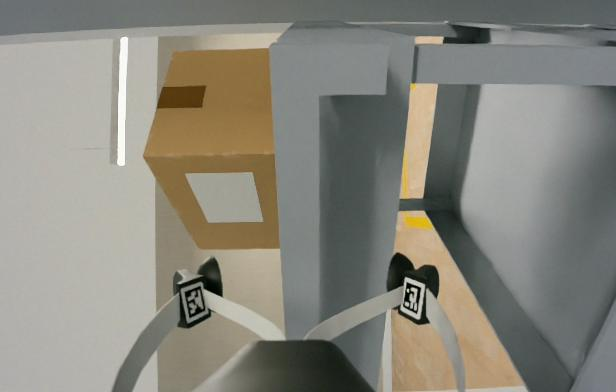

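Call:
move(
  r2={"base":{"translate_m":0.1},"pace":"slow"},
  blocking=false,
  cameras=[],
)

Call:
wait(
  seconds=3,
  cameras=[],
)

Call:
move(
  r2={"joints":{"gripper_m":-0.02}},
  blocking=false,
  cameras=[],
)

Call:
wait(
  seconds=2,
  cameras=["r2_head_camera","r2_wrist_camera"],
)

Scene clock: 1480.63 s.
move: r2 moving
r1: as last shown
r1.base_tilt: forward=-1.5 right=+1.3
r1.lidar_m: 5.00 0.33 0.25 - 0.25 0.25 0.41 0.29 0.26 0.29 0.39 0.59
r1.motor_effort: lift_m=+20(20) arm_m=+5(5) wheel_0=-1(1) wheel_1=+4(4) wheel_2=-1(1)
r1.servo_current: wrist_yaw_rad=59(59) wrist_pitch_rad=39(46) wrist_roll_rad=65(65) gripper_m=39(46)
r1.wrist_depth_mm: - 138 - 549 297 193 - / - 138 691 549 298 195 - / 113 139 230 554 301 196 162 / 132 148 715 554 303 197 - / 891 - - 569 304 197 163 / - 517 193 798 191 197 163 / 410 449 707 143 285 178 -
r2.base_odometry: x=-1.213 y=-2.644 heading=-2.403
r2.turned_by_wheels: +0.000
r2.turned_by_imu: +0.001
r2.base_tilt: forward=-0.7 right=+0.1
r2.lidar_m: 0.63 1.33 1.77 2.18 2.24 2.93 - 3.93 2.73 2.55 0.55 0.58
r2.base_status: translate_m moving
r2.joint_positions: lift_m=+0.682 arm_m=+0.200 wrist_yaw_rad=-0.002 wrist_pitch_rad=+0.003 wrist_roll_rad=+1.569 gripper_m=+0.100
r2.joint_status: not commanded
r2.measured_speeds: translate_m=+0.048 strafe_m=+0.000 rotate_rad=-0.002 lift_m=+0.000 arm_m=+0.000 wrist_yaw_rad=+0.000 wrist_pitch_rad=+0.000 wrist_roll_rad=+0.000
r2.motor_effort: lift_m=+17(17) arm_m=+4(4) wheel_0=+6(11) wheel_1=+5(6) wheel_2=-10(10)
r2.servo_current: wrist_yaw_rad=46(52) wrist_pitch_rad=39(46) wrist_roll_rad=46(59) gripper_m=52(52)
r2.hand_pose: x=+0.6591 y=-0.0879 z=+0.8595 quat_wxyz=(+0.708, +0.706, +0.000, -0.002) (m; r2's base frame)
r2.wrist_depth_mm: - - - 175 228 240 - / - - 564 181 239 243 - / - - 508 250 257 842 - / - - 580 272 282 - - / - - 715 234 298 - - / - - 193 247 193 - - / - - - - - 1756 521
pictures: none
No camera images: "cameras" was empty.

Scene clock: 1482.43 s.
earlier move: r2 done
r1.base_odometry: x=-1.446 y=+1.558 heading=+2.942
r1.turned_by_wheels: +0.000
r1.turned_by_imu: +0.000
r1.base_tilt: forward=-1.6 right=+1.3
r1.lidar_m: 5.03 0.34 0.25 - 0.25 0.25 0.40 0.30 0.30 0.39 0.49 0.57
r1.base_status: not commanded
r1.joint_positions: lift_m=+0.127 arm_m=+0.000 wrist_yaw_rad=+3.092 wrist_pitch_rad=+0.002 wrist_roll_rad=+0.000 gripper_m=+0.056
r1.joint_status: not commanded
r1.measured_speeds: all 0
r1.motor_effort: lift_m=+20(20) arm_m=+5(5) wheel_0=+0(1) wheel_1=+4(4) wheel_2=-1(1)
r1.servo_current: wrist_yaw_rad=39(65) wrist_pitch_rad=39(46) wrist_roll_rad=52(65) gripper_m=39(46)
r1.hand_pose: x=-0.1129 y=+0.1016 z=+0.3046 quat_wxyz=(+0.025, -0.001, +0.000, +1.000) (m; r1's base frame)
r1.wrist_depth_mm: - 138 - 549 296 193 - / - 138 723 549 300 195 - / 114 138 225 559 301 195 162 / 132 148 732 564 304 197 - / - - - 574 306 197 163 / 424 504 193 788 191 197 163 / 415 459 699 143 283 178 -
r2.base_odometry: x=-1.278 y=-2.703 heading=-2.403
r2.turned_by_wheels: +0.000
r2.turned_by_imu: +0.000
r2.base_tilt: forward=-0.7 right=+0.0
r2.lidar_m: 0.65 1.27 1.64 2.19 2.23 2.93 - 3.89 2.69 2.56 0.53 0.52
r2.base_status: done
r2.joint_positions: lift_m=+0.682 arm_m=+0.200 wrist_yaw_rad=-0.002 wrist_pitch_rad=+0.003 wrist_roll_rad=+1.569 gripper_m=+0.100
r2.joint_status: not commanded
r2.measured_speeds: all 0
r2.motor_effort: lift_m=+17(17) arm_m=+4(4) wheel_0=+4(11) wheel_1=+4(8) wheel_2=-6(11)
r2.servo_current: wrist_yaw_rad=39(59) wrist_pitch_rad=39(46) wrist_roll_rad=59(59) gripper_m=46(59)
r2.hand_pose: x=+0.6591 y=-0.0879 z=+0.8595 quat_wxyz=(+0.708, +0.706, +0.000, -0.002) (m; r2's base frame)
r2.wrist_depth_mm: - - 535 126 126 185 183 / - - 484 133 192 - - / - 477 455 145 211 - - / - - 544 157 224 - - / - - 707 172 240 - - / - - 193 183 193 559 - / - - - - - 1808 488
wait: 1.80 of 3 s (r2 has come to rest)
pictures: none
No camera images: "cameras" was empty.

Scene clock: 1482.93 s.
move: r2 moving
r1: as last shown
r1.lidar_m: 5.02 0.33 0.25 - 0.25 0.25 0.39 0.29 0.29 0.35 0.51 0.56
r1.motor_effort: lift_m=+20(20) arm_m=+5(5) wheel_0=-1(1) wheel_1=+4(4) wheel_2=-1(1)
r1.servo_current: wrist_yaw_rad=59(59) wrist_pitch_rad=39(46) wrist_roll_rad=52(72) gripper_m=46(46)
r1.wrist_depth_mm: - 138 - 544 297 193 - / - 138 723 554 301 195 - / 114 138 227 554 301 195 162 / 132 148 723 564 304 197 - / - - - 569 304 198 163 / 424 504 194 798 191 197 163 / 418 459 707 143 283 178 -
r2.base_odometry: x=-1.278 y=-2.703 heading=-2.403
r2.turned_by_wheels: +0.000
r2.turned_by_imu: +0.000
r2.base_tilt: forward=-0.7 right=+0.1
r2.lidar_m: 0.64 1.27 1.62 2.19 2.26 2.93 - 3.93 2.71 2.54 0.51 0.52
r2.base_status: not commanded
r2.joint_positions: lift_m=+0.682 arm_m=+0.200 wrist_yaw_rad=-0.002 wrist_pitch_rad=+0.003 wrist_roll_rad=+1.569 gripper_m=+0.083
r2.joint_status: gripper_m moving
r2.measured_speeds: all 0
r2.motor_effort: lift_m=+17(17) arm_m=+4(4) wheel_0=+4(4) wheel_1=+4(4) wheel_2=-6(6)
r2.servo_current: wrist_yaw_rad=39(52) wrist_pitch_rad=33(46) wrist_roll_rad=33(52) gripper_m=117(117)
r2.hand_pose: x=+0.6591 y=-0.0879 z=+0.8595 quat_wxyz=(+0.708, +0.706, +0.000, -0.002) (m; r2's base frame)
r2.wrist_depth_mm: - - 530 126 126 185 183 / - - 484 132 192 - - / - 469 455 145 211 - - / - - 549 157 224 - - / - - 699 172 240 - - / - - 191 182 187 1756 - / - - - - - 1863 492
pictures: none
No camera images: "cameras" was empty.

Scene clock: 1484.33 s.
earlier move: r2 done
r1.base_odometry: x=-1.446 y=+1.558 heading=+2.942
r1.turned_by_wheels: +0.000
r1.turned_by_imu: +0.000
r1.base_tilt: forward=-1.6 right=+1.3
r1.lidar_m: 5.03 0.36 0.25 - 0.25 0.25 0.39 0.30 0.28 0.31 0.52 0.53
r1.base_status: not commanded
r1.joint_positions: lift_m=+0.127 arm_m=+0.000 wrist_yaw_rad=+3.092 wrist_pitch_rad=+0.002 wrist_roll_rad=+0.000 gripper_m=+0.056
r1.joint_status: not commanded
r1.measured_speeds: all 0
r1.motor_effort: lift_m=+20(20) arm_m=+5(5) wheel_0=+0(1) wheel_1=+4(4) wheel_2=-1(1)
r1.servo_current: wrist_yaw_rad=46(65) wrist_pitch_rad=39(46) wrist_roll_rad=33(72) gripper_m=39(46)
r1.hand_pose: x=-0.1129 y=+0.1016 z=+0.3046 quat_wxyz=(+0.025, -0.001, +0.000, +1.000) (m; r1's base frame)
r1.wrist_depth_mm: - 138 - 539 297 193 - / - 138 715 554 301 195 - / 113 138 226 559 301 196 162 / 132 148 723 564 304 196 - / - 960 - 569 304 197 163 / - 525 194 788 191 197 163 / 421 452 691 143 285 178 -
r2.base_odometry: x=-1.278 y=-2.703 heading=-2.403
r2.turned_by_wheels: +0.000
r2.turned_by_imu: +0.000
r2.base_tilt: forward=-0.7 right=+0.1
r2.lidar_m: 0.62 1.28 1.65 2.19 2.23 2.95 - 3.92 2.70 2.54 0.52 0.52
r2.base_status: not commanded
r2.joint_positions: lift_m=+0.682 arm_m=+0.200 wrist_yaw_rad=-0.002 wrist_pitch_rad=+0.003 wrist_roll_rad=+1.569 gripper_m=-0.018
r2.joint_status: all done
r2.measured_speeds: all 0
r2.motor_effort: lift_m=+17(17) arm_m=+4(4) wheel_0=+3(4) wheel_1=+3(4) wheel_2=-5(6)
r2.servo_current: wrist_yaw_rad=46(65) wrist_pitch_rad=46(46) wrist_roll_rad=46(59) gripper_m=111(228)
r2.hand_pose: x=+0.6591 y=-0.0879 z=+0.8595 quat_wxyz=(+0.708, +0.706, +0.000, -0.002) (m; r2's base frame)
r2.wrist_depth_mm: - - 530 118 118 178 177 / - - 484 124 185 - - / - 459 445 135 198 - - / - - 530 148 218 - - / - - - 162 233 - - / - - 186 177 179 1708 - / - - - - - 1756 500
wait: 1.40 of 2 s (r2 has come to rest)
pictures: r2_head_camera, r2_wrist_camera
Images, in order (width x height): r2_head_camera 420x560, r2_wrist_camera 616x392.

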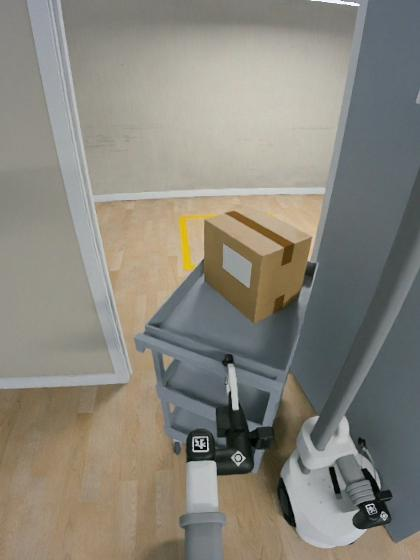

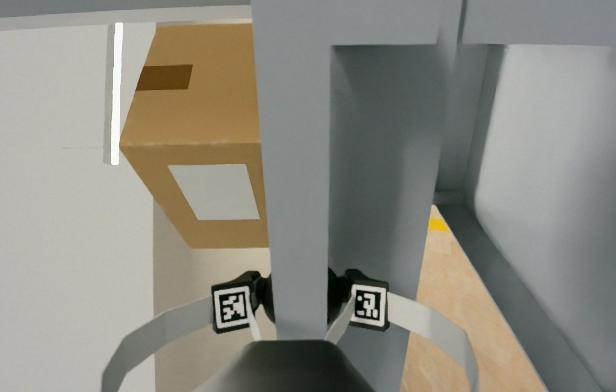

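Call:
move(
  r2={"base":{"translate_m":0.2,"strafe_m":0.0},"pace":"slow"},
  blocking=false,
  cameras=[],
)

Call:
wait(
  seconds=5,
  cameras=["r2_head_camera"],
)

Scene clock: 1491.67 s.
move: r2 moving
r1: as last shown
r1.lidar_m: 5.03 0.33 0.25 - 0.25 0.25 0.38 0.29 0.28 0.31 0.49 0.55
r1.motor_effort: lift_m=+20(20) arm_m=+5(5) wheel_0=-1(1) wheel_1=+4(4) wheel_2=-1(1)
r1.servo_current: wrist_yaw_rad=20(65) wrist_pitch_rad=33(46) wrist_roll_rad=46(59) gripper_m=39(46)
r1.wrist_depth_mm: - 138 - 549 298 193 - / - 138 715 544 303 195 - / 113 138 225 554 303 195 161 / 132 148 715 554 303 197 - / - 960 - 564 304 196 163 / - 512 193 809 191 198 163 / 418 455 699 143 283 178 -
r2.base_odometry: x=-1.287 y=-2.712 heading=-2.403
r2.turned_by_wheels: +0.000
r2.turned_by_imu: +0.001
r2.base_tilt: forward=-0.7 right=+0.1
r2.lidar_m: 0.62 1.28 1.61 2.20 2.26 2.96 - 3.91 2.71 2.56 0.49 0.52
r2.base_status: translate_m moving; strafe_m moving
r2.joint_positions: lift_m=+0.682 arm_m=+0.200 wrist_yaw_rad=-0.002 wrist_pitch_rad=+0.003 wrist_roll_rad=+1.569 gripper_m=-0.019
r2.joint_status: not commanded
r2.measured_speeds: translate_m=+0.046 strafe_m=+0.000 rotate_rad=+0.010 lift_m=+0.000 arm_m=+0.000 wrist_yaw_rad=+0.000 wrist_pitch_rad=+0.000 wrist_roll_rad=+0.000
r2.motor_effort: lift_m=+17(17) arm_m=+4(4) wheel_0=+8(11) wheel_1=+7(7) wheel_2=-10(12)
r2.servo_current: wrist_yaw_rad=39(52) wrist_pitch_rad=39(46) wrist_roll_rad=39(65) gripper_m=78(124)
r2.hand_pose: x=+0.6591 y=-0.0879 z=+0.8595 quat_wxyz=(+0.708, +0.706, +0.000, -0.002) (m; r2's base frame)
r2.wrist_depth_mm: - - 521 109 110 170 - / - - 477 119 176 - - / - 445 433 126 189 - - / - - 512 136 204 - - / - - 683 150 221 - - / - - 188 161 179 1756 - / - - - - - 1499 492
pictures: none
No camera images: "cameras" was empty.

Scene clock: 1494.10 s.
earlier move: r2 contact_stop
r1.base_odometry: x=-1.446 y=+1.558 heading=+2.942
r1.turned_by_wheels: +0.000
r1.turned_by_imu: +0.000
r1.base_tilt: forward=-1.6 right=+1.3
r1.lidar_m: 5.02 0.33 0.25 - 0.25 0.25 0.48 0.41 0.40 0.44 0.40 4.10
r1.base_status: not commanded
r1.joint_positions: lift_m=+0.127 arm_m=+0.000 wrist_yaw_rad=+3.092 wrist_pitch_rad=+0.002 wrist_roll_rad=+0.000 gripper_m=+0.056
r1.joint_status: not commanded
r1.measured_speeds: all 0
r1.motor_effort: lift_m=+20(20) arm_m=+5(5) wheel_0=-1(2) wheel_1=+4(4) wheel_2=-1(1)
r1.servo_current: wrist_yaw_rad=59(78) wrist_pitch_rad=33(52) wrist_roll_rad=65(65) gripper_m=39(46)
r1.hand_pose: x=-0.1129 y=+0.1016 z=+0.3046 quat_wxyz=(+0.025, -0.001, +0.000, +1.000) (m; r1's base frame)
r1.wrist_depth_mm: - 138 - 544 297 193 - / - 138 - 549 301 195 - / 113 138 224 559 303 195 162 / 132 148 - 768 303 197 - / 931 - - 559 303 197 163 / 496 564 194 500 191 196 163 / 496 164 732 143 285 178 -
r2.base_odometry: x=-1.411 y=-2.834 heading=-2.346
r2.turned_by_wheels: +0.057
r2.turned_by_imu: +0.058
r2.base_tilt: forward=-0.7 right=+0.0
r2.lidar_m: 0.66 1.08 1.49 2.20 2.28 3.09 - 3.70 2.66 0.48 0.41 0.54
r2.base_status: translate_m contact_stop (by the wheels' count: +0.187 of +0.200); strafe_m contact_stop (by the wheels' count: +0.007 of +0.000)
r2.joint_positions: lift_m=+0.682 arm_m=+0.200 wrist_yaw_rad=+0.001 wrist_pitch_rad=+0.003 wrist_roll_rad=+1.569 gripper_m=-0.019
r2.joint_status: not commanded
r2.measured_speeds: all 0
r2.on_its_own: the wheels are slack since a contact_stop
r2.motor_effort: lift_m=+17(17) arm_m=-4(4) wheel_0=+0(27) wheel_1=+0(15) wheel_2=+0(15)
r2.servo_current: wrist_yaw_rad=46(104) wrist_pitch_rad=46(46) wrist_roll_rad=52(65) gripper_m=72(124)
r2.hand_pose: x=+0.6594 y=-0.0871 z=+0.8595 quat_wxyz=(+0.708, +0.706, +0.001, -0.001) (m; r2's base frame)
r2.wrist_depth_mm: - 394 394 - - - - / - 382 384 - - - - / - - 530 - - - - / - - - - 186 - - / - - - 121 219 1756 - / - - 188 150 180 1618 512 / - - - - 436 433 466
wait: 2.43 of 5 s (r2 has come to rest)
pictures: r2_head_camera
Images, in order (width x height): r2_head_camera 420x560.

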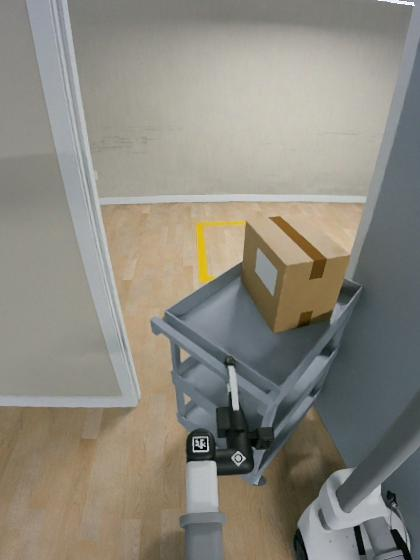

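Call:
move(
  r2={"base":{"translate_m":-0.5,"strafe_m":0.0},"pace":"slow"},
  blocking=false,
  cameras=[],
)

Call:
wait(
  seconds=7,
  cameras=["r2_head_camera"],
)

Scene clock: 1501.13 s.
move: r2 moving
r1: as last shown
r1.base_tilt: forward=-1.6 right=+1.2
r1.lidar_m: 5.00 0.36 0.25 - 0.25 0.25 0.46 0.39 0.40 0.43 0.42 4.07
r1.servo_current: wrist_yaw_rad=52(72) wrist_pitch_rad=39(52) wrist_roll_rad=39(59) gripper_m=46(46)
r1.wrist_depth_mm: - 138 - 544 297 194 - / - 138 - 549 300 196 - / 113 138 225 554 303 196 162 / 132 148 - 778 304 196 - / - - - 569 304 197 163 / 492 554 193 496 191 196 163 / 488 525 715 143 285 178 -
r2.base_odometry: x=-1.402 y=-2.826 heading=-2.346
r2.turned_by_wheels: +0.000
r2.turned_by_imu: +0.000
r2.base_tilt: forward=-0.7 right=+0.0
r2.lidar_m: 0.64 1.09 1.49 2.20 2.27 3.07 - 3.71 2.67 0.47 0.42 0.55
r2.base_status: translate_m moving; strafe_m moving
r2.joint_positions: lift_m=+0.682 arm_m=+0.200 wrist_yaw_rad=+0.001 wrist_pitch_rad=+0.003 wrist_roll_rad=+1.569 gripper_m=-0.019
r2.joint_status: not commanded
r2.measured_speeds: translate_m=-0.049 strafe_m=+0.001 rotate_rad=+0.002 lift_m=+0.000 arm_m=+0.000 wrist_yaw_rad=+0.000 wrist_pitch_rad=+0.000 wrist_roll_rad=+0.000
r2.motor_effort: lift_m=+17(17) arm_m=-3(4) wheel_0=-7(12) wheel_1=-7(9) wheel_2=+8(10)
r2.servo_current: wrist_yaw_rad=46(52) wrist_pitch_rad=46(46) wrist_roll_rad=46(59) gripper_m=72(78)
r2.hand_pose: x=+0.6594 y=-0.0871 z=+0.8595 quat_wxyz=(+0.708, +0.706, +0.001, -0.001) (m; r2's base frame)
r2.wrist_depth_mm: - 399 397 - - - - / - 389 389 - - - - / - - 525 - - - - / - - - 100 186 - - / - - - 118 220 1808 - / - - 188 145 180 1618 512 / - - - - - - 469
pictures: none
No camera images: "cameras" was empty.

Scene clock: 1506.90 s.
earlier move: r2 done
r1.base_odometry: x=-1.446 y=+1.558 heading=+2.942
r1.turned_by_wheels: +0.000
r1.turned_by_imu: +0.000
r1.base_tilt: forward=-1.6 right=+1.3
r1.lidar_m: 5.02 0.34 0.25 - 0.25 0.25 0.53 0.30 0.25 0.26 0.33 0.73
r1.base_status: not commanded
r1.joint_positions: lift_m=+0.127 arm_m=+0.000 wrist_yaw_rad=+3.092 wrist_pitch_rad=+0.002 wrist_roll_rad=+0.000 gripper_m=+0.056
r1.joint_status: not commanded
r1.measured_speeds: all 0
r1.motor_effort: lift_m=+20(20) arm_m=+4(5) wheel_0=-1(2) wheel_1=+4(4) wheel_2=-1(1)
r1.servo_current: wrist_yaw_rad=46(72) wrist_pitch_rad=39(52) wrist_roll_rad=33(65) gripper_m=39(46)
r1.hand_pose: x=-0.1129 y=+0.1016 z=+0.3046 quat_wxyz=(+0.025, -0.001, +0.000, +1.000) (m; r1's base frame)
r1.wrist_depth_mm: - 137 - 544 296 193 - / - 138 - 554 301 195 - / 113 138 230 554 301 196 162 / 132 148 - 564 304 197 - / 1983 1921 - 564 306 197 163 / 559 1098 194 788 191 197 162 / 427 492 759 143 283 178 -
r2.base_odometry: x=-1.061 y=-2.477 heading=-2.346
r2.turned_by_wheels: +0.001
r2.turned_by_imu: +0.003
r2.base_tilt: forward=-0.7 right=+0.1
r2.lidar_m: 0.62 0.70 2.16 2.19 2.27 3.07 - 3.68 2.66 2.55 0.83 0.57
r2.base_status: done
r2.joint_positions: lift_m=+0.682 arm_m=+0.200 wrist_yaw_rad=+0.002 wrist_pitch_rad=+0.003 wrist_roll_rad=+1.569 gripper_m=-0.019
r2.joint_status: not commanded
r2.measured_speeds: all 0
r2.motor_effort: lift_m=+17(17) arm_m=-4(5) wheel_0=-4(12) wheel_1=-3(9) wheel_2=+7(13)
r2.servo_current: wrist_yaw_rad=46(59) wrist_pitch_rad=33(52) wrist_roll_rad=39(59) gripper_m=78(85)
r2.hand_pose: x=+0.6595 y=-0.0869 z=+0.8595 quat_wxyz=(+0.708, +0.706, +0.002, +0.000) (m; r2's base frame)
r2.wrist_depth_mm: - - - 132 132 194 195 / - - 580 139 196 750 - / - - 492 146 207 - - / - - 462 154 216 842 - / - - 564 163 228 - - / - - 189 172 179 - - / - - - - - - -
wait: 5.77 of 7 s (r2 has come to rest)
pictures: r2_head_camera
Images, in order (width x height): r2_head_camera 420x560.

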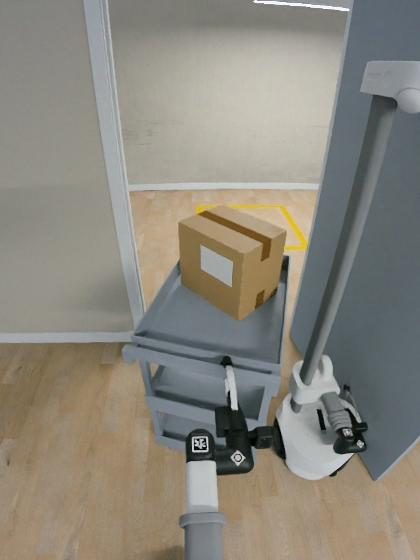

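Call:
move(
  r2={"base":{"translate_m":-0.25,"strafe_m":0.2},"pace":"slow"},
  blocking=false,
  cameras=[],
)

Call:
wait(
  seconds=7,
  cameras=[],
)

Call:
move(
  r2={"base":{"translate_m":0.0,"strafe_m":-0.3},"pace":"slow"},
  blocking=false,
  cameras=["r2_head_camera"],
)

Call:
wait(
  seconds=7,
  cameras=["r2_head_camera"],
)

Scene clock: 1516.67 s.
move: r2 moving
r1: as last shown
r1.lidar_m: 5.01 0.35 0.25 - 0.25 0.25 0.53 0.29 0.26 0.25 0.31 0.76
r1.motor_effort: lift_m=+20(20) arm_m=+5(5) wheel_0=-1(2) wheel_1=+4(4) wheel_2=-1(1)
r1.servo_current: wrist_yaw_rad=46(65) wrist_pitch_rad=46(46) wrist_roll_rad=46(72) gripper_m=33(46)
r1.wrist_depth_mm: - 138 - 549 296 193 - / - 138 - 549 300 195 - / 113 138 231 559 303 196 162 / 132 148 - 559 304 196 - / 1708 1983 - 569 304 197 163 / 535 1078 194 798 191 198 163 / 433 484 750 143 285 178 -
r2.base_odometry: x=-1.048 y=-2.475 heading=-2.345
r2.turned_by_wheels: +0.000
r2.turned_by_imu: +0.001
r2.base_tilt: forward=-0.6 right=+0.0
r2.lidar_m: 0.62 0.71 2.20 2.19 2.27 3.06 - 3.72 2.67 2.55 0.83 0.60
r2.base_status: translate_m moving; strafe_m moving
r2.joint_positions: lift_m=+0.682 arm_m=+0.200 wrist_yaw_rad=+0.002 wrist_pitch_rad=+0.003 wrist_roll_rad=+1.569 gripper_m=-0.019
r2.joint_status: not commanded
r2.measured_speeds: translate_m=-0.040 strafe_m=+0.033 rotate_rad=-0.002 lift_m=+0.000 arm_m=+0.000 wrist_yaw_rad=+0.000 wrist_pitch_rad=+0.000 wrist_roll_rad=+0.000
r2.motor_effort: lift_m=+17(17) arm_m=-4(4) wheel_0=-12(12) wheel_1=+4(5) wheel_2=+10(11)
r2.servo_current: wrist_yaw_rad=39(59) wrist_pitch_rad=46(52) wrist_roll_rad=59(59) gripper_m=72(78)
r2.hand_pose: x=+0.6595 y=-0.0869 z=+0.8595 quat_wxyz=(+0.708, +0.706, +0.002, +0.000) (m; r2's base frame)
r2.wrist_depth_mm: - - - 134 134 196 196 / - - 591 141 198 707 - / - - 496 148 207 - - / - - 459 156 218 842 - / - - 554 164 229 - - / - - 187 172 181 - - / - 135 - - - - -
pictures: none
No camera images: "cameras" was empty.

Scene clock: 1520.57 s.
earlier move: r2 done
r1.base_odometry: x=-1.446 y=+1.558 heading=+2.942
r1.turned_by_wheels: +0.000
r1.turned_by_imu: +0.000
r1.base_tilt: forward=-1.6 right=+1.3
r1.lidar_m: 5.01 0.34 0.25 - 0.25 0.25 0.53 1.21 0.27 0.32 0.42 1.05
r1.base_status: not commanded
r1.joint_positions: lift_m=+0.127 arm_m=+0.000 wrist_yaw_rad=+3.092 wrist_pitch_rad=+0.002 wrist_roll_rad=+0.000 gripper_m=+0.056
r1.joint_status: not commanded
r1.measured_speeds: all 0
r1.motor_effort: lift_m=+20(20) arm_m=+5(5) wheel_0=-1(2) wheel_1=+4(4) wheel_2=-1(1)
r1.servo_current: wrist_yaw_rad=52(65) wrist_pitch_rad=46(52) wrist_roll_rad=59(72) gripper_m=46(46)
r1.hand_pose: x=-0.1129 y=+0.1016 z=+0.3046 quat_wxyz=(+0.025, -0.001, +0.000, +1.000) (m; r1's base frame)
r1.wrist_depth_mm: - 138 - 544 298 193 - / - 138 - 549 301 195 - / 113 138 230 559 304 196 162 / 132 148 - 559 304 196 - / 1983 - - 559 304 197 163 / 1182 1182 194 798 191 197 163 / 831 759 759 143 285 178 -
r2.base_odometry: x=-0.744 y=-2.438 heading=-2.345
r2.turned_by_wheels: +0.000
r2.turned_by_imu: -0.001
r2.base_tilt: forward=-0.7 right=+0.1
r2.lidar_m: 0.63 0.79 2.07 1.99 2.06 2.83 4.19 3.98 2.88 2.74 1.20 0.60
r2.base_status: done
r2.joint_positions: lift_m=+0.682 arm_m=+0.200 wrist_yaw_rad=-0.002 wrist_pitch_rad=+0.003 wrist_roll_rad=+1.569 gripper_m=-0.019
r2.joint_status: not commanded
r2.measured_speeds: all 0
r2.motor_effort: lift_m=+17(17) arm_m=-4(4) wheel_0=-6(17) wheel_1=+4(5) wheel_2=+3(11)
r2.servo_current: wrist_yaw_rad=52(59) wrist_pitch_rad=39(52) wrist_roll_rad=39(59) gripper_m=72(78)
r2.hand_pose: x=+0.6592 y=-0.0879 z=+0.8595 quat_wxyz=(+0.708, +0.706, +0.000, -0.002) (m; r2's base frame)
r2.wrist_depth_mm: - - - 127 127 185 186 / - - 530 132 190 - - / - - 469 142 203 - - / - - 477 150 214 - - / - - 609 159 228 - - / - - 185 170 178 - - / - 135 - - - 124 517
wait: 3.90 of 7 s (r2 has come to rest)
pictures: none
No camera images: "cameras" was empty.

Scene clock: 1521.07 s.
move: r2 moving
r1: as last shown
r1.base_tilt: forward=-1.6 right=+1.2
r1.lidar_m: 5.02 0.34 0.25 - 0.25 0.25 0.56 1.23 0.28 0.30 0.42 1.04
r1.servo_current: wrist_yaw_rad=52(65) wrist_pitch_rad=33(46) wrist_roll_rad=59(59) gripper_m=39(46)
r1.wrist_depth_mm: - 137 - 544 297 193 - / - 138 - 544 301 195 - / 114 138 229 554 303 196 162 / 132 148 - 559 304 197 - / 1921 - - 564 304 197 163 / 1229 1182 194 788 191 197 163 / 842 750 741 143 285 178 -
r2.base_odometry: x=-0.754 y=-2.429 heading=-2.345
r2.turned_by_wheels: +0.000
r2.turned_by_imu: +0.000
r2.base_tilt: forward=-0.6 right=+0.0
r2.lidar_m: 0.63 0.74 2.12 2.00 2.10 2.83 4.16 3.93 2.88 2.72 1.20 0.58
r2.base_status: translate_m moving; strafe_m moving
r2.joint_positions: lift_m=+0.682 arm_m=+0.200 wrist_yaw_rad=-0.001 wrist_pitch_rad=+0.003 wrist_roll_rad=+1.569 gripper_m=-0.019
r2.joint_status: not commanded
r2.measured_speeds: translate_m=+0.000 strafe_m=-0.056 rotate_rad=+0.000 lift_m=+0.000 arm_m=+0.000 wrist_yaw_rad=+0.012 wrist_pitch_rad=+0.000 wrist_roll_rad=+0.000
r2.motor_effort: lift_m=+17(17) arm_m=-4(4) wheel_0=+9(9) wheel_1=-6(9) wheel_2=-1(4)
r2.servo_current: wrist_yaw_rad=52(52) wrist_pitch_rad=46(46) wrist_roll_rad=46(52) gripper_m=72(78)
r2.hand_pose: x=+0.6592 y=-0.0878 z=+0.8595 quat_wxyz=(+0.708, +0.706, +0.000, -0.001) (m; r2's base frame)
r2.wrist_depth_mm: - - - 124 124 182 187 / - - 525 130 188 - - / - - 466 140 202 - - / - - 480 148 213 - - / - - 609 157 226 - - / - - 184 172 180 - - / - 136 - - - 517 517
pictures: r2_head_camera
Images, in order (width x height): r2_head_camera 420x560.

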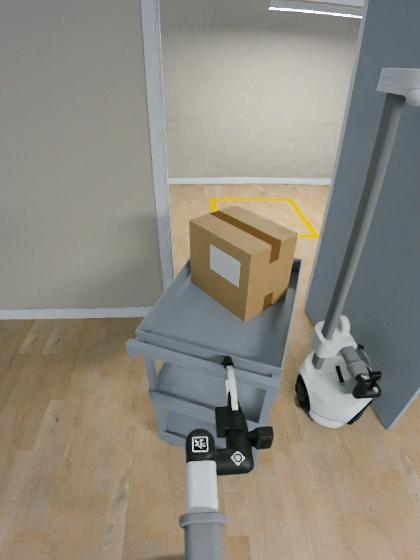

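Scene clock: 1524.73 s.
earlier move: r2 done
r1.base_odometry: x=-1.446 y=+1.558 heading=+2.942
r1.turned_by_wheels: +0.000
r1.turned_by_imu: +0.000
r1.base_tilt: forward=-1.6 right=+1.3
r1.lidar_m: 5.03 0.33 0.25 - 0.25 0.26 0.52 0.36 0.25 0.25 0.25 0.37
r1.base_status: not commanded
r1.joint_positions: lift_m=+0.127 arm_m=+0.000 wrist_yaw_rad=+3.092 wrist_pitch_rad=+0.002 wrist_roll_rad=+0.000 gripper_m=+0.056
r1.joint_status: not commanded
r1.measured_speeds: all 0
r1.motor_effort: lift_m=+20(20) arm_m=+5(5) wheel_0=-1(2) wheel_1=+4(4) wheel_2=-1(1)
r1.servo_current: wrist_yaw_rad=52(72) wrist_pitch_rad=46(52) wrist_roll_rad=59(65) gripper_m=46(52)
r1.hand_pose: x=-0.1129 y=+0.1016 z=+0.3046 quat_wxyz=(+0.025, -0.001, +0.000, +1.000) (m; r1's base frame)
r1.wrist_depth_mm: - 138 - 544 296 193 - / - 138 - 554 300 195 - / 113 138 230 559 300 196 162 / 132 148 - 564 303 196 - / 1983 - - 569 306 196 163 / 1182 1205 194 798 191 196 163 / 831 750 750 143 285 178 -
r2.base_odometry: x=-0.958 y=-2.229 heading=-2.345
r2.turned_by_wheels: +0.000
r2.turned_by_imu: +0.001
r2.base_tilt: forward=-0.7 right=+0.0
r2.lidar_m: 0.58 0.61 2.39 2.29 2.38 3.22 4.16 3.56 2.57 2.46 2.55 0.61
r2.base_status: done
r2.joint_positions: lift_m=+0.682 arm_m=+0.200 wrist_yaw_rad=+0.003 wrist_pitch_rad=+0.003 wrist_roll_rad=+1.569 gripper_m=-0.019
r2.joint_status: not commanded
r2.measured_speeds: all 0
r2.motor_effort: lift_m=+17(17) arm_m=-4(4) wheel_0=+5(20) wheel_1=-2(9) wheel_2=+0(4)
r2.servo_current: wrist_yaw_rad=52(59) wrist_pitch_rad=39(52) wrist_roll_rad=59(65) gripper_m=78(85)
r2.hand_pose: x=+0.6596 y=-0.0864 z=+0.8595 quat_wxyz=(+0.708, +0.706, +0.002, +0.000) (m; r2's base frame)
r2.wrist_depth_mm: - - - 178 178 - - / 661 691 - 178 237 245 245 / - - - 177 238 1576 - / - - 585 236 236 842 - / - - 469 175 236 842 - / - - 477 175 180 - - / - - 559 - - - -
wait: 3.67 of 7 s (r2 has come to rest)
pictures: r2_head_camera
Images, in order (width x height): r2_head_camera 420x560.

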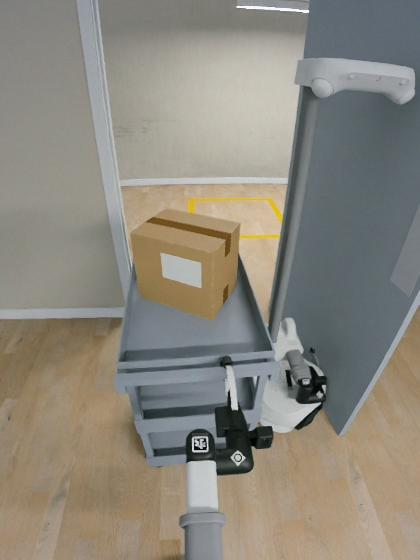

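Call:
move(
  r2={"base":{"translate_m":0.3,"strafe_m":0.08},"pace":"slow"},
  blocking=false,
  cameras=[],
)

Call:
wait(
  seconds=7,
  cameras=["r2_head_camera"],
)

Scene clock: 1532.23 s.
move: r2 moving
r1: as last shown
r1.base_tilt: forward=-1.6 right=+1.2
r1.lidar_m: 5.01 0.32 0.25 - 0.25 0.25 0.55 0.38 0.25 0.25 0.25 0.35
r1.motor_effort: lift_m=+20(20) arm_m=+4(5) wheel_0=-1(2) wheel_1=+4(4) wheel_2=-1(1)
r1.servo_current: wrist_yaw_rad=59(59) wrist_pitch_rad=33(46) wrist_roll_rad=39(52) gripper_m=39(46)
r1.wrist_depth_mm: - 137 - 544 296 193 - / - 138 - 544 301 195 - / 113 138 231 554 303 196 162 / 132 148 - 564 304 196 - / 1983 - - 564 306 197 163 / 1205 1160 193 788 191 197 162 / 842 759 750 143 286 178 -
r2.base_odometry: x=-0.964 y=-2.240 heading=-2.345
r2.turned_by_wheels: +0.000
r2.turned_by_imu: +0.000
r2.base_tilt: forward=-0.7 right=+0.1
r2.lidar_m: 0.58 0.60 2.39 2.28 2.40 3.25 4.19 3.57 2.57 2.45 2.55 0.64
r2.base_status: translate_m moving; strafe_m moving
r2.joint_positions: lift_m=+0.682 arm_m=+0.200 wrist_yaw_rad=+0.001 wrist_pitch_rad=+0.003 wrist_roll_rad=+1.569 gripper_m=-0.019
r2.joint_status: not commanded
r2.measured_speeds: translate_m=+0.050 strafe_m=+0.013 rotate_rad=+0.001 lift_m=+0.000 arm_m=+0.000 wrist_yaw_rad=-0.015 wrist_pitch_rad=+0.000 wrist_roll_rad=+0.000
r2.motor_effort: lift_m=+17(17) arm_m=-4(4) wheel_0=+8(10) wheel_1=+6(9) wheel_2=-13(13)
r2.servo_current: wrist_yaw_rad=39(59) wrist_pitch_rad=33(46) wrist_roll_rad=46(52) gripper_m=72(78)
r2.hand_pose: x=+0.6594 y=-0.0872 z=+0.8595 quat_wxyz=(+0.708, +0.706, +0.001, -0.001) (m; r2's base frame)
r2.wrist_depth_mm: - - - 181 181 - - / 1366 654 676 180 240 247 247 / - - - 179 238 1708 1118 / - - 609 177 238 831 - / - - 469 176 235 831 - / - - 189 175 180 - - / - 136 535 - - - -
pictures: none
No camera images: "cameras" was empty.

Scene clock: 1536.10 s.
earlier move: r2 done
r1.base_odometry: x=-1.446 y=+1.558 heading=+2.942
r1.turned_by_wheels: +0.000
r1.turned_by_imu: +0.000
r1.base_tilt: forward=-1.6 right=+1.3
r1.lidar_m: 5.03 0.33 0.25 - 0.25 0.25 0.56 0.37 0.27 0.26 0.32 0.66
r1.base_status: not commanded
r1.joint_positions: lift_m=+0.127 arm_m=+0.000 wrist_yaw_rad=+3.092 wrist_pitch_rad=+0.002 wrist_roll_rad=+0.000 gripper_m=+0.056
r1.joint_status: not commanded
r1.measured_speeds: all 0
r1.motor_effort: lift_m=+20(20) arm_m=+5(5) wheel_0=-1(2) wheel_1=+4(4) wheel_2=-1(1)
r1.servo_current: wrist_yaw_rad=39(72) wrist_pitch_rad=39(52) wrist_roll_rad=46(65) gripper_m=46(46)
r1.hand_pose: x=-0.1129 y=+0.1016 z=+0.3046 quat_wxyz=(+0.025, -0.001, +0.000, +1.000) (m; r1's base frame)
r1.wrist_depth_mm: - 138 - 544 297 193 - / - 138 - 554 300 195 - / 114 138 231 554 303 196 162 / 132 148 - 559 304 197 - / 1708 - - 569 304 197 163 / 585 1205 194 788 191 196 163 / 750 759 759 143 283 178 -
r2.base_odometry: x=-1.111 y=-2.499 heading=-2.346
r2.turned_by_wheels: +0.000
r2.turned_by_imu: -0.001
r2.base_tilt: forward=-0.7 right=+0.1
r2.lidar_m: 0.61 0.65 2.14 2.23 2.32 3.11 - 3.66 2.65 2.52 0.72 0.64
r2.base_status: done
r2.joint_positions: lift_m=+0.682 arm_m=+0.200 wrist_yaw_rad=-0.003 wrist_pitch_rad=+0.003 wrist_roll_rad=+1.569 gripper_m=-0.019
r2.joint_status: not commanded
r2.measured_speeds: all 0
r2.motor_effort: lift_m=+17(17) arm_m=-4(4) wheel_0=+1(10) wheel_1=+4(9) wheel_2=-7(16)
r2.servo_current: wrist_yaw_rad=46(59) wrist_pitch_rad=39(52) wrist_roll_rad=39(65) gripper_m=72(78)
r2.hand_pose: x=+0.6591 y=-0.0882 z=+0.8595 quat_wxyz=(+0.708, +0.706, +0.000, -0.002) (m; r2's base frame)
r2.wrist_depth_mm: - - - 167 168 1661 1160 / - - - 169 229 235 235 / - - - 170 229 809 - / - - 535 171 232 831 - / - - 469 173 234 831 - / - - 190 174 180 - - / - 144 591 - - - -
wait: 3.87 of 7 s (r2 has come to rest)
pictures: r2_head_camera
Images, in order (width x height): r2_head_camera 420x560.

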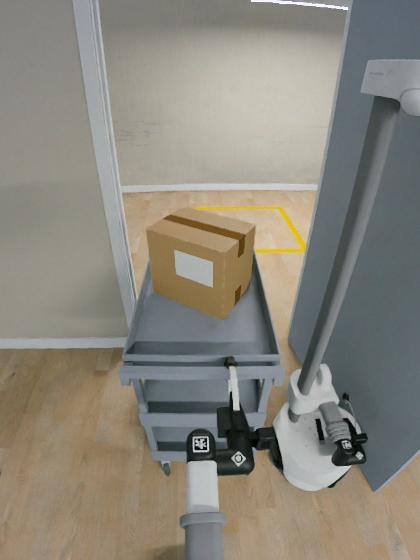

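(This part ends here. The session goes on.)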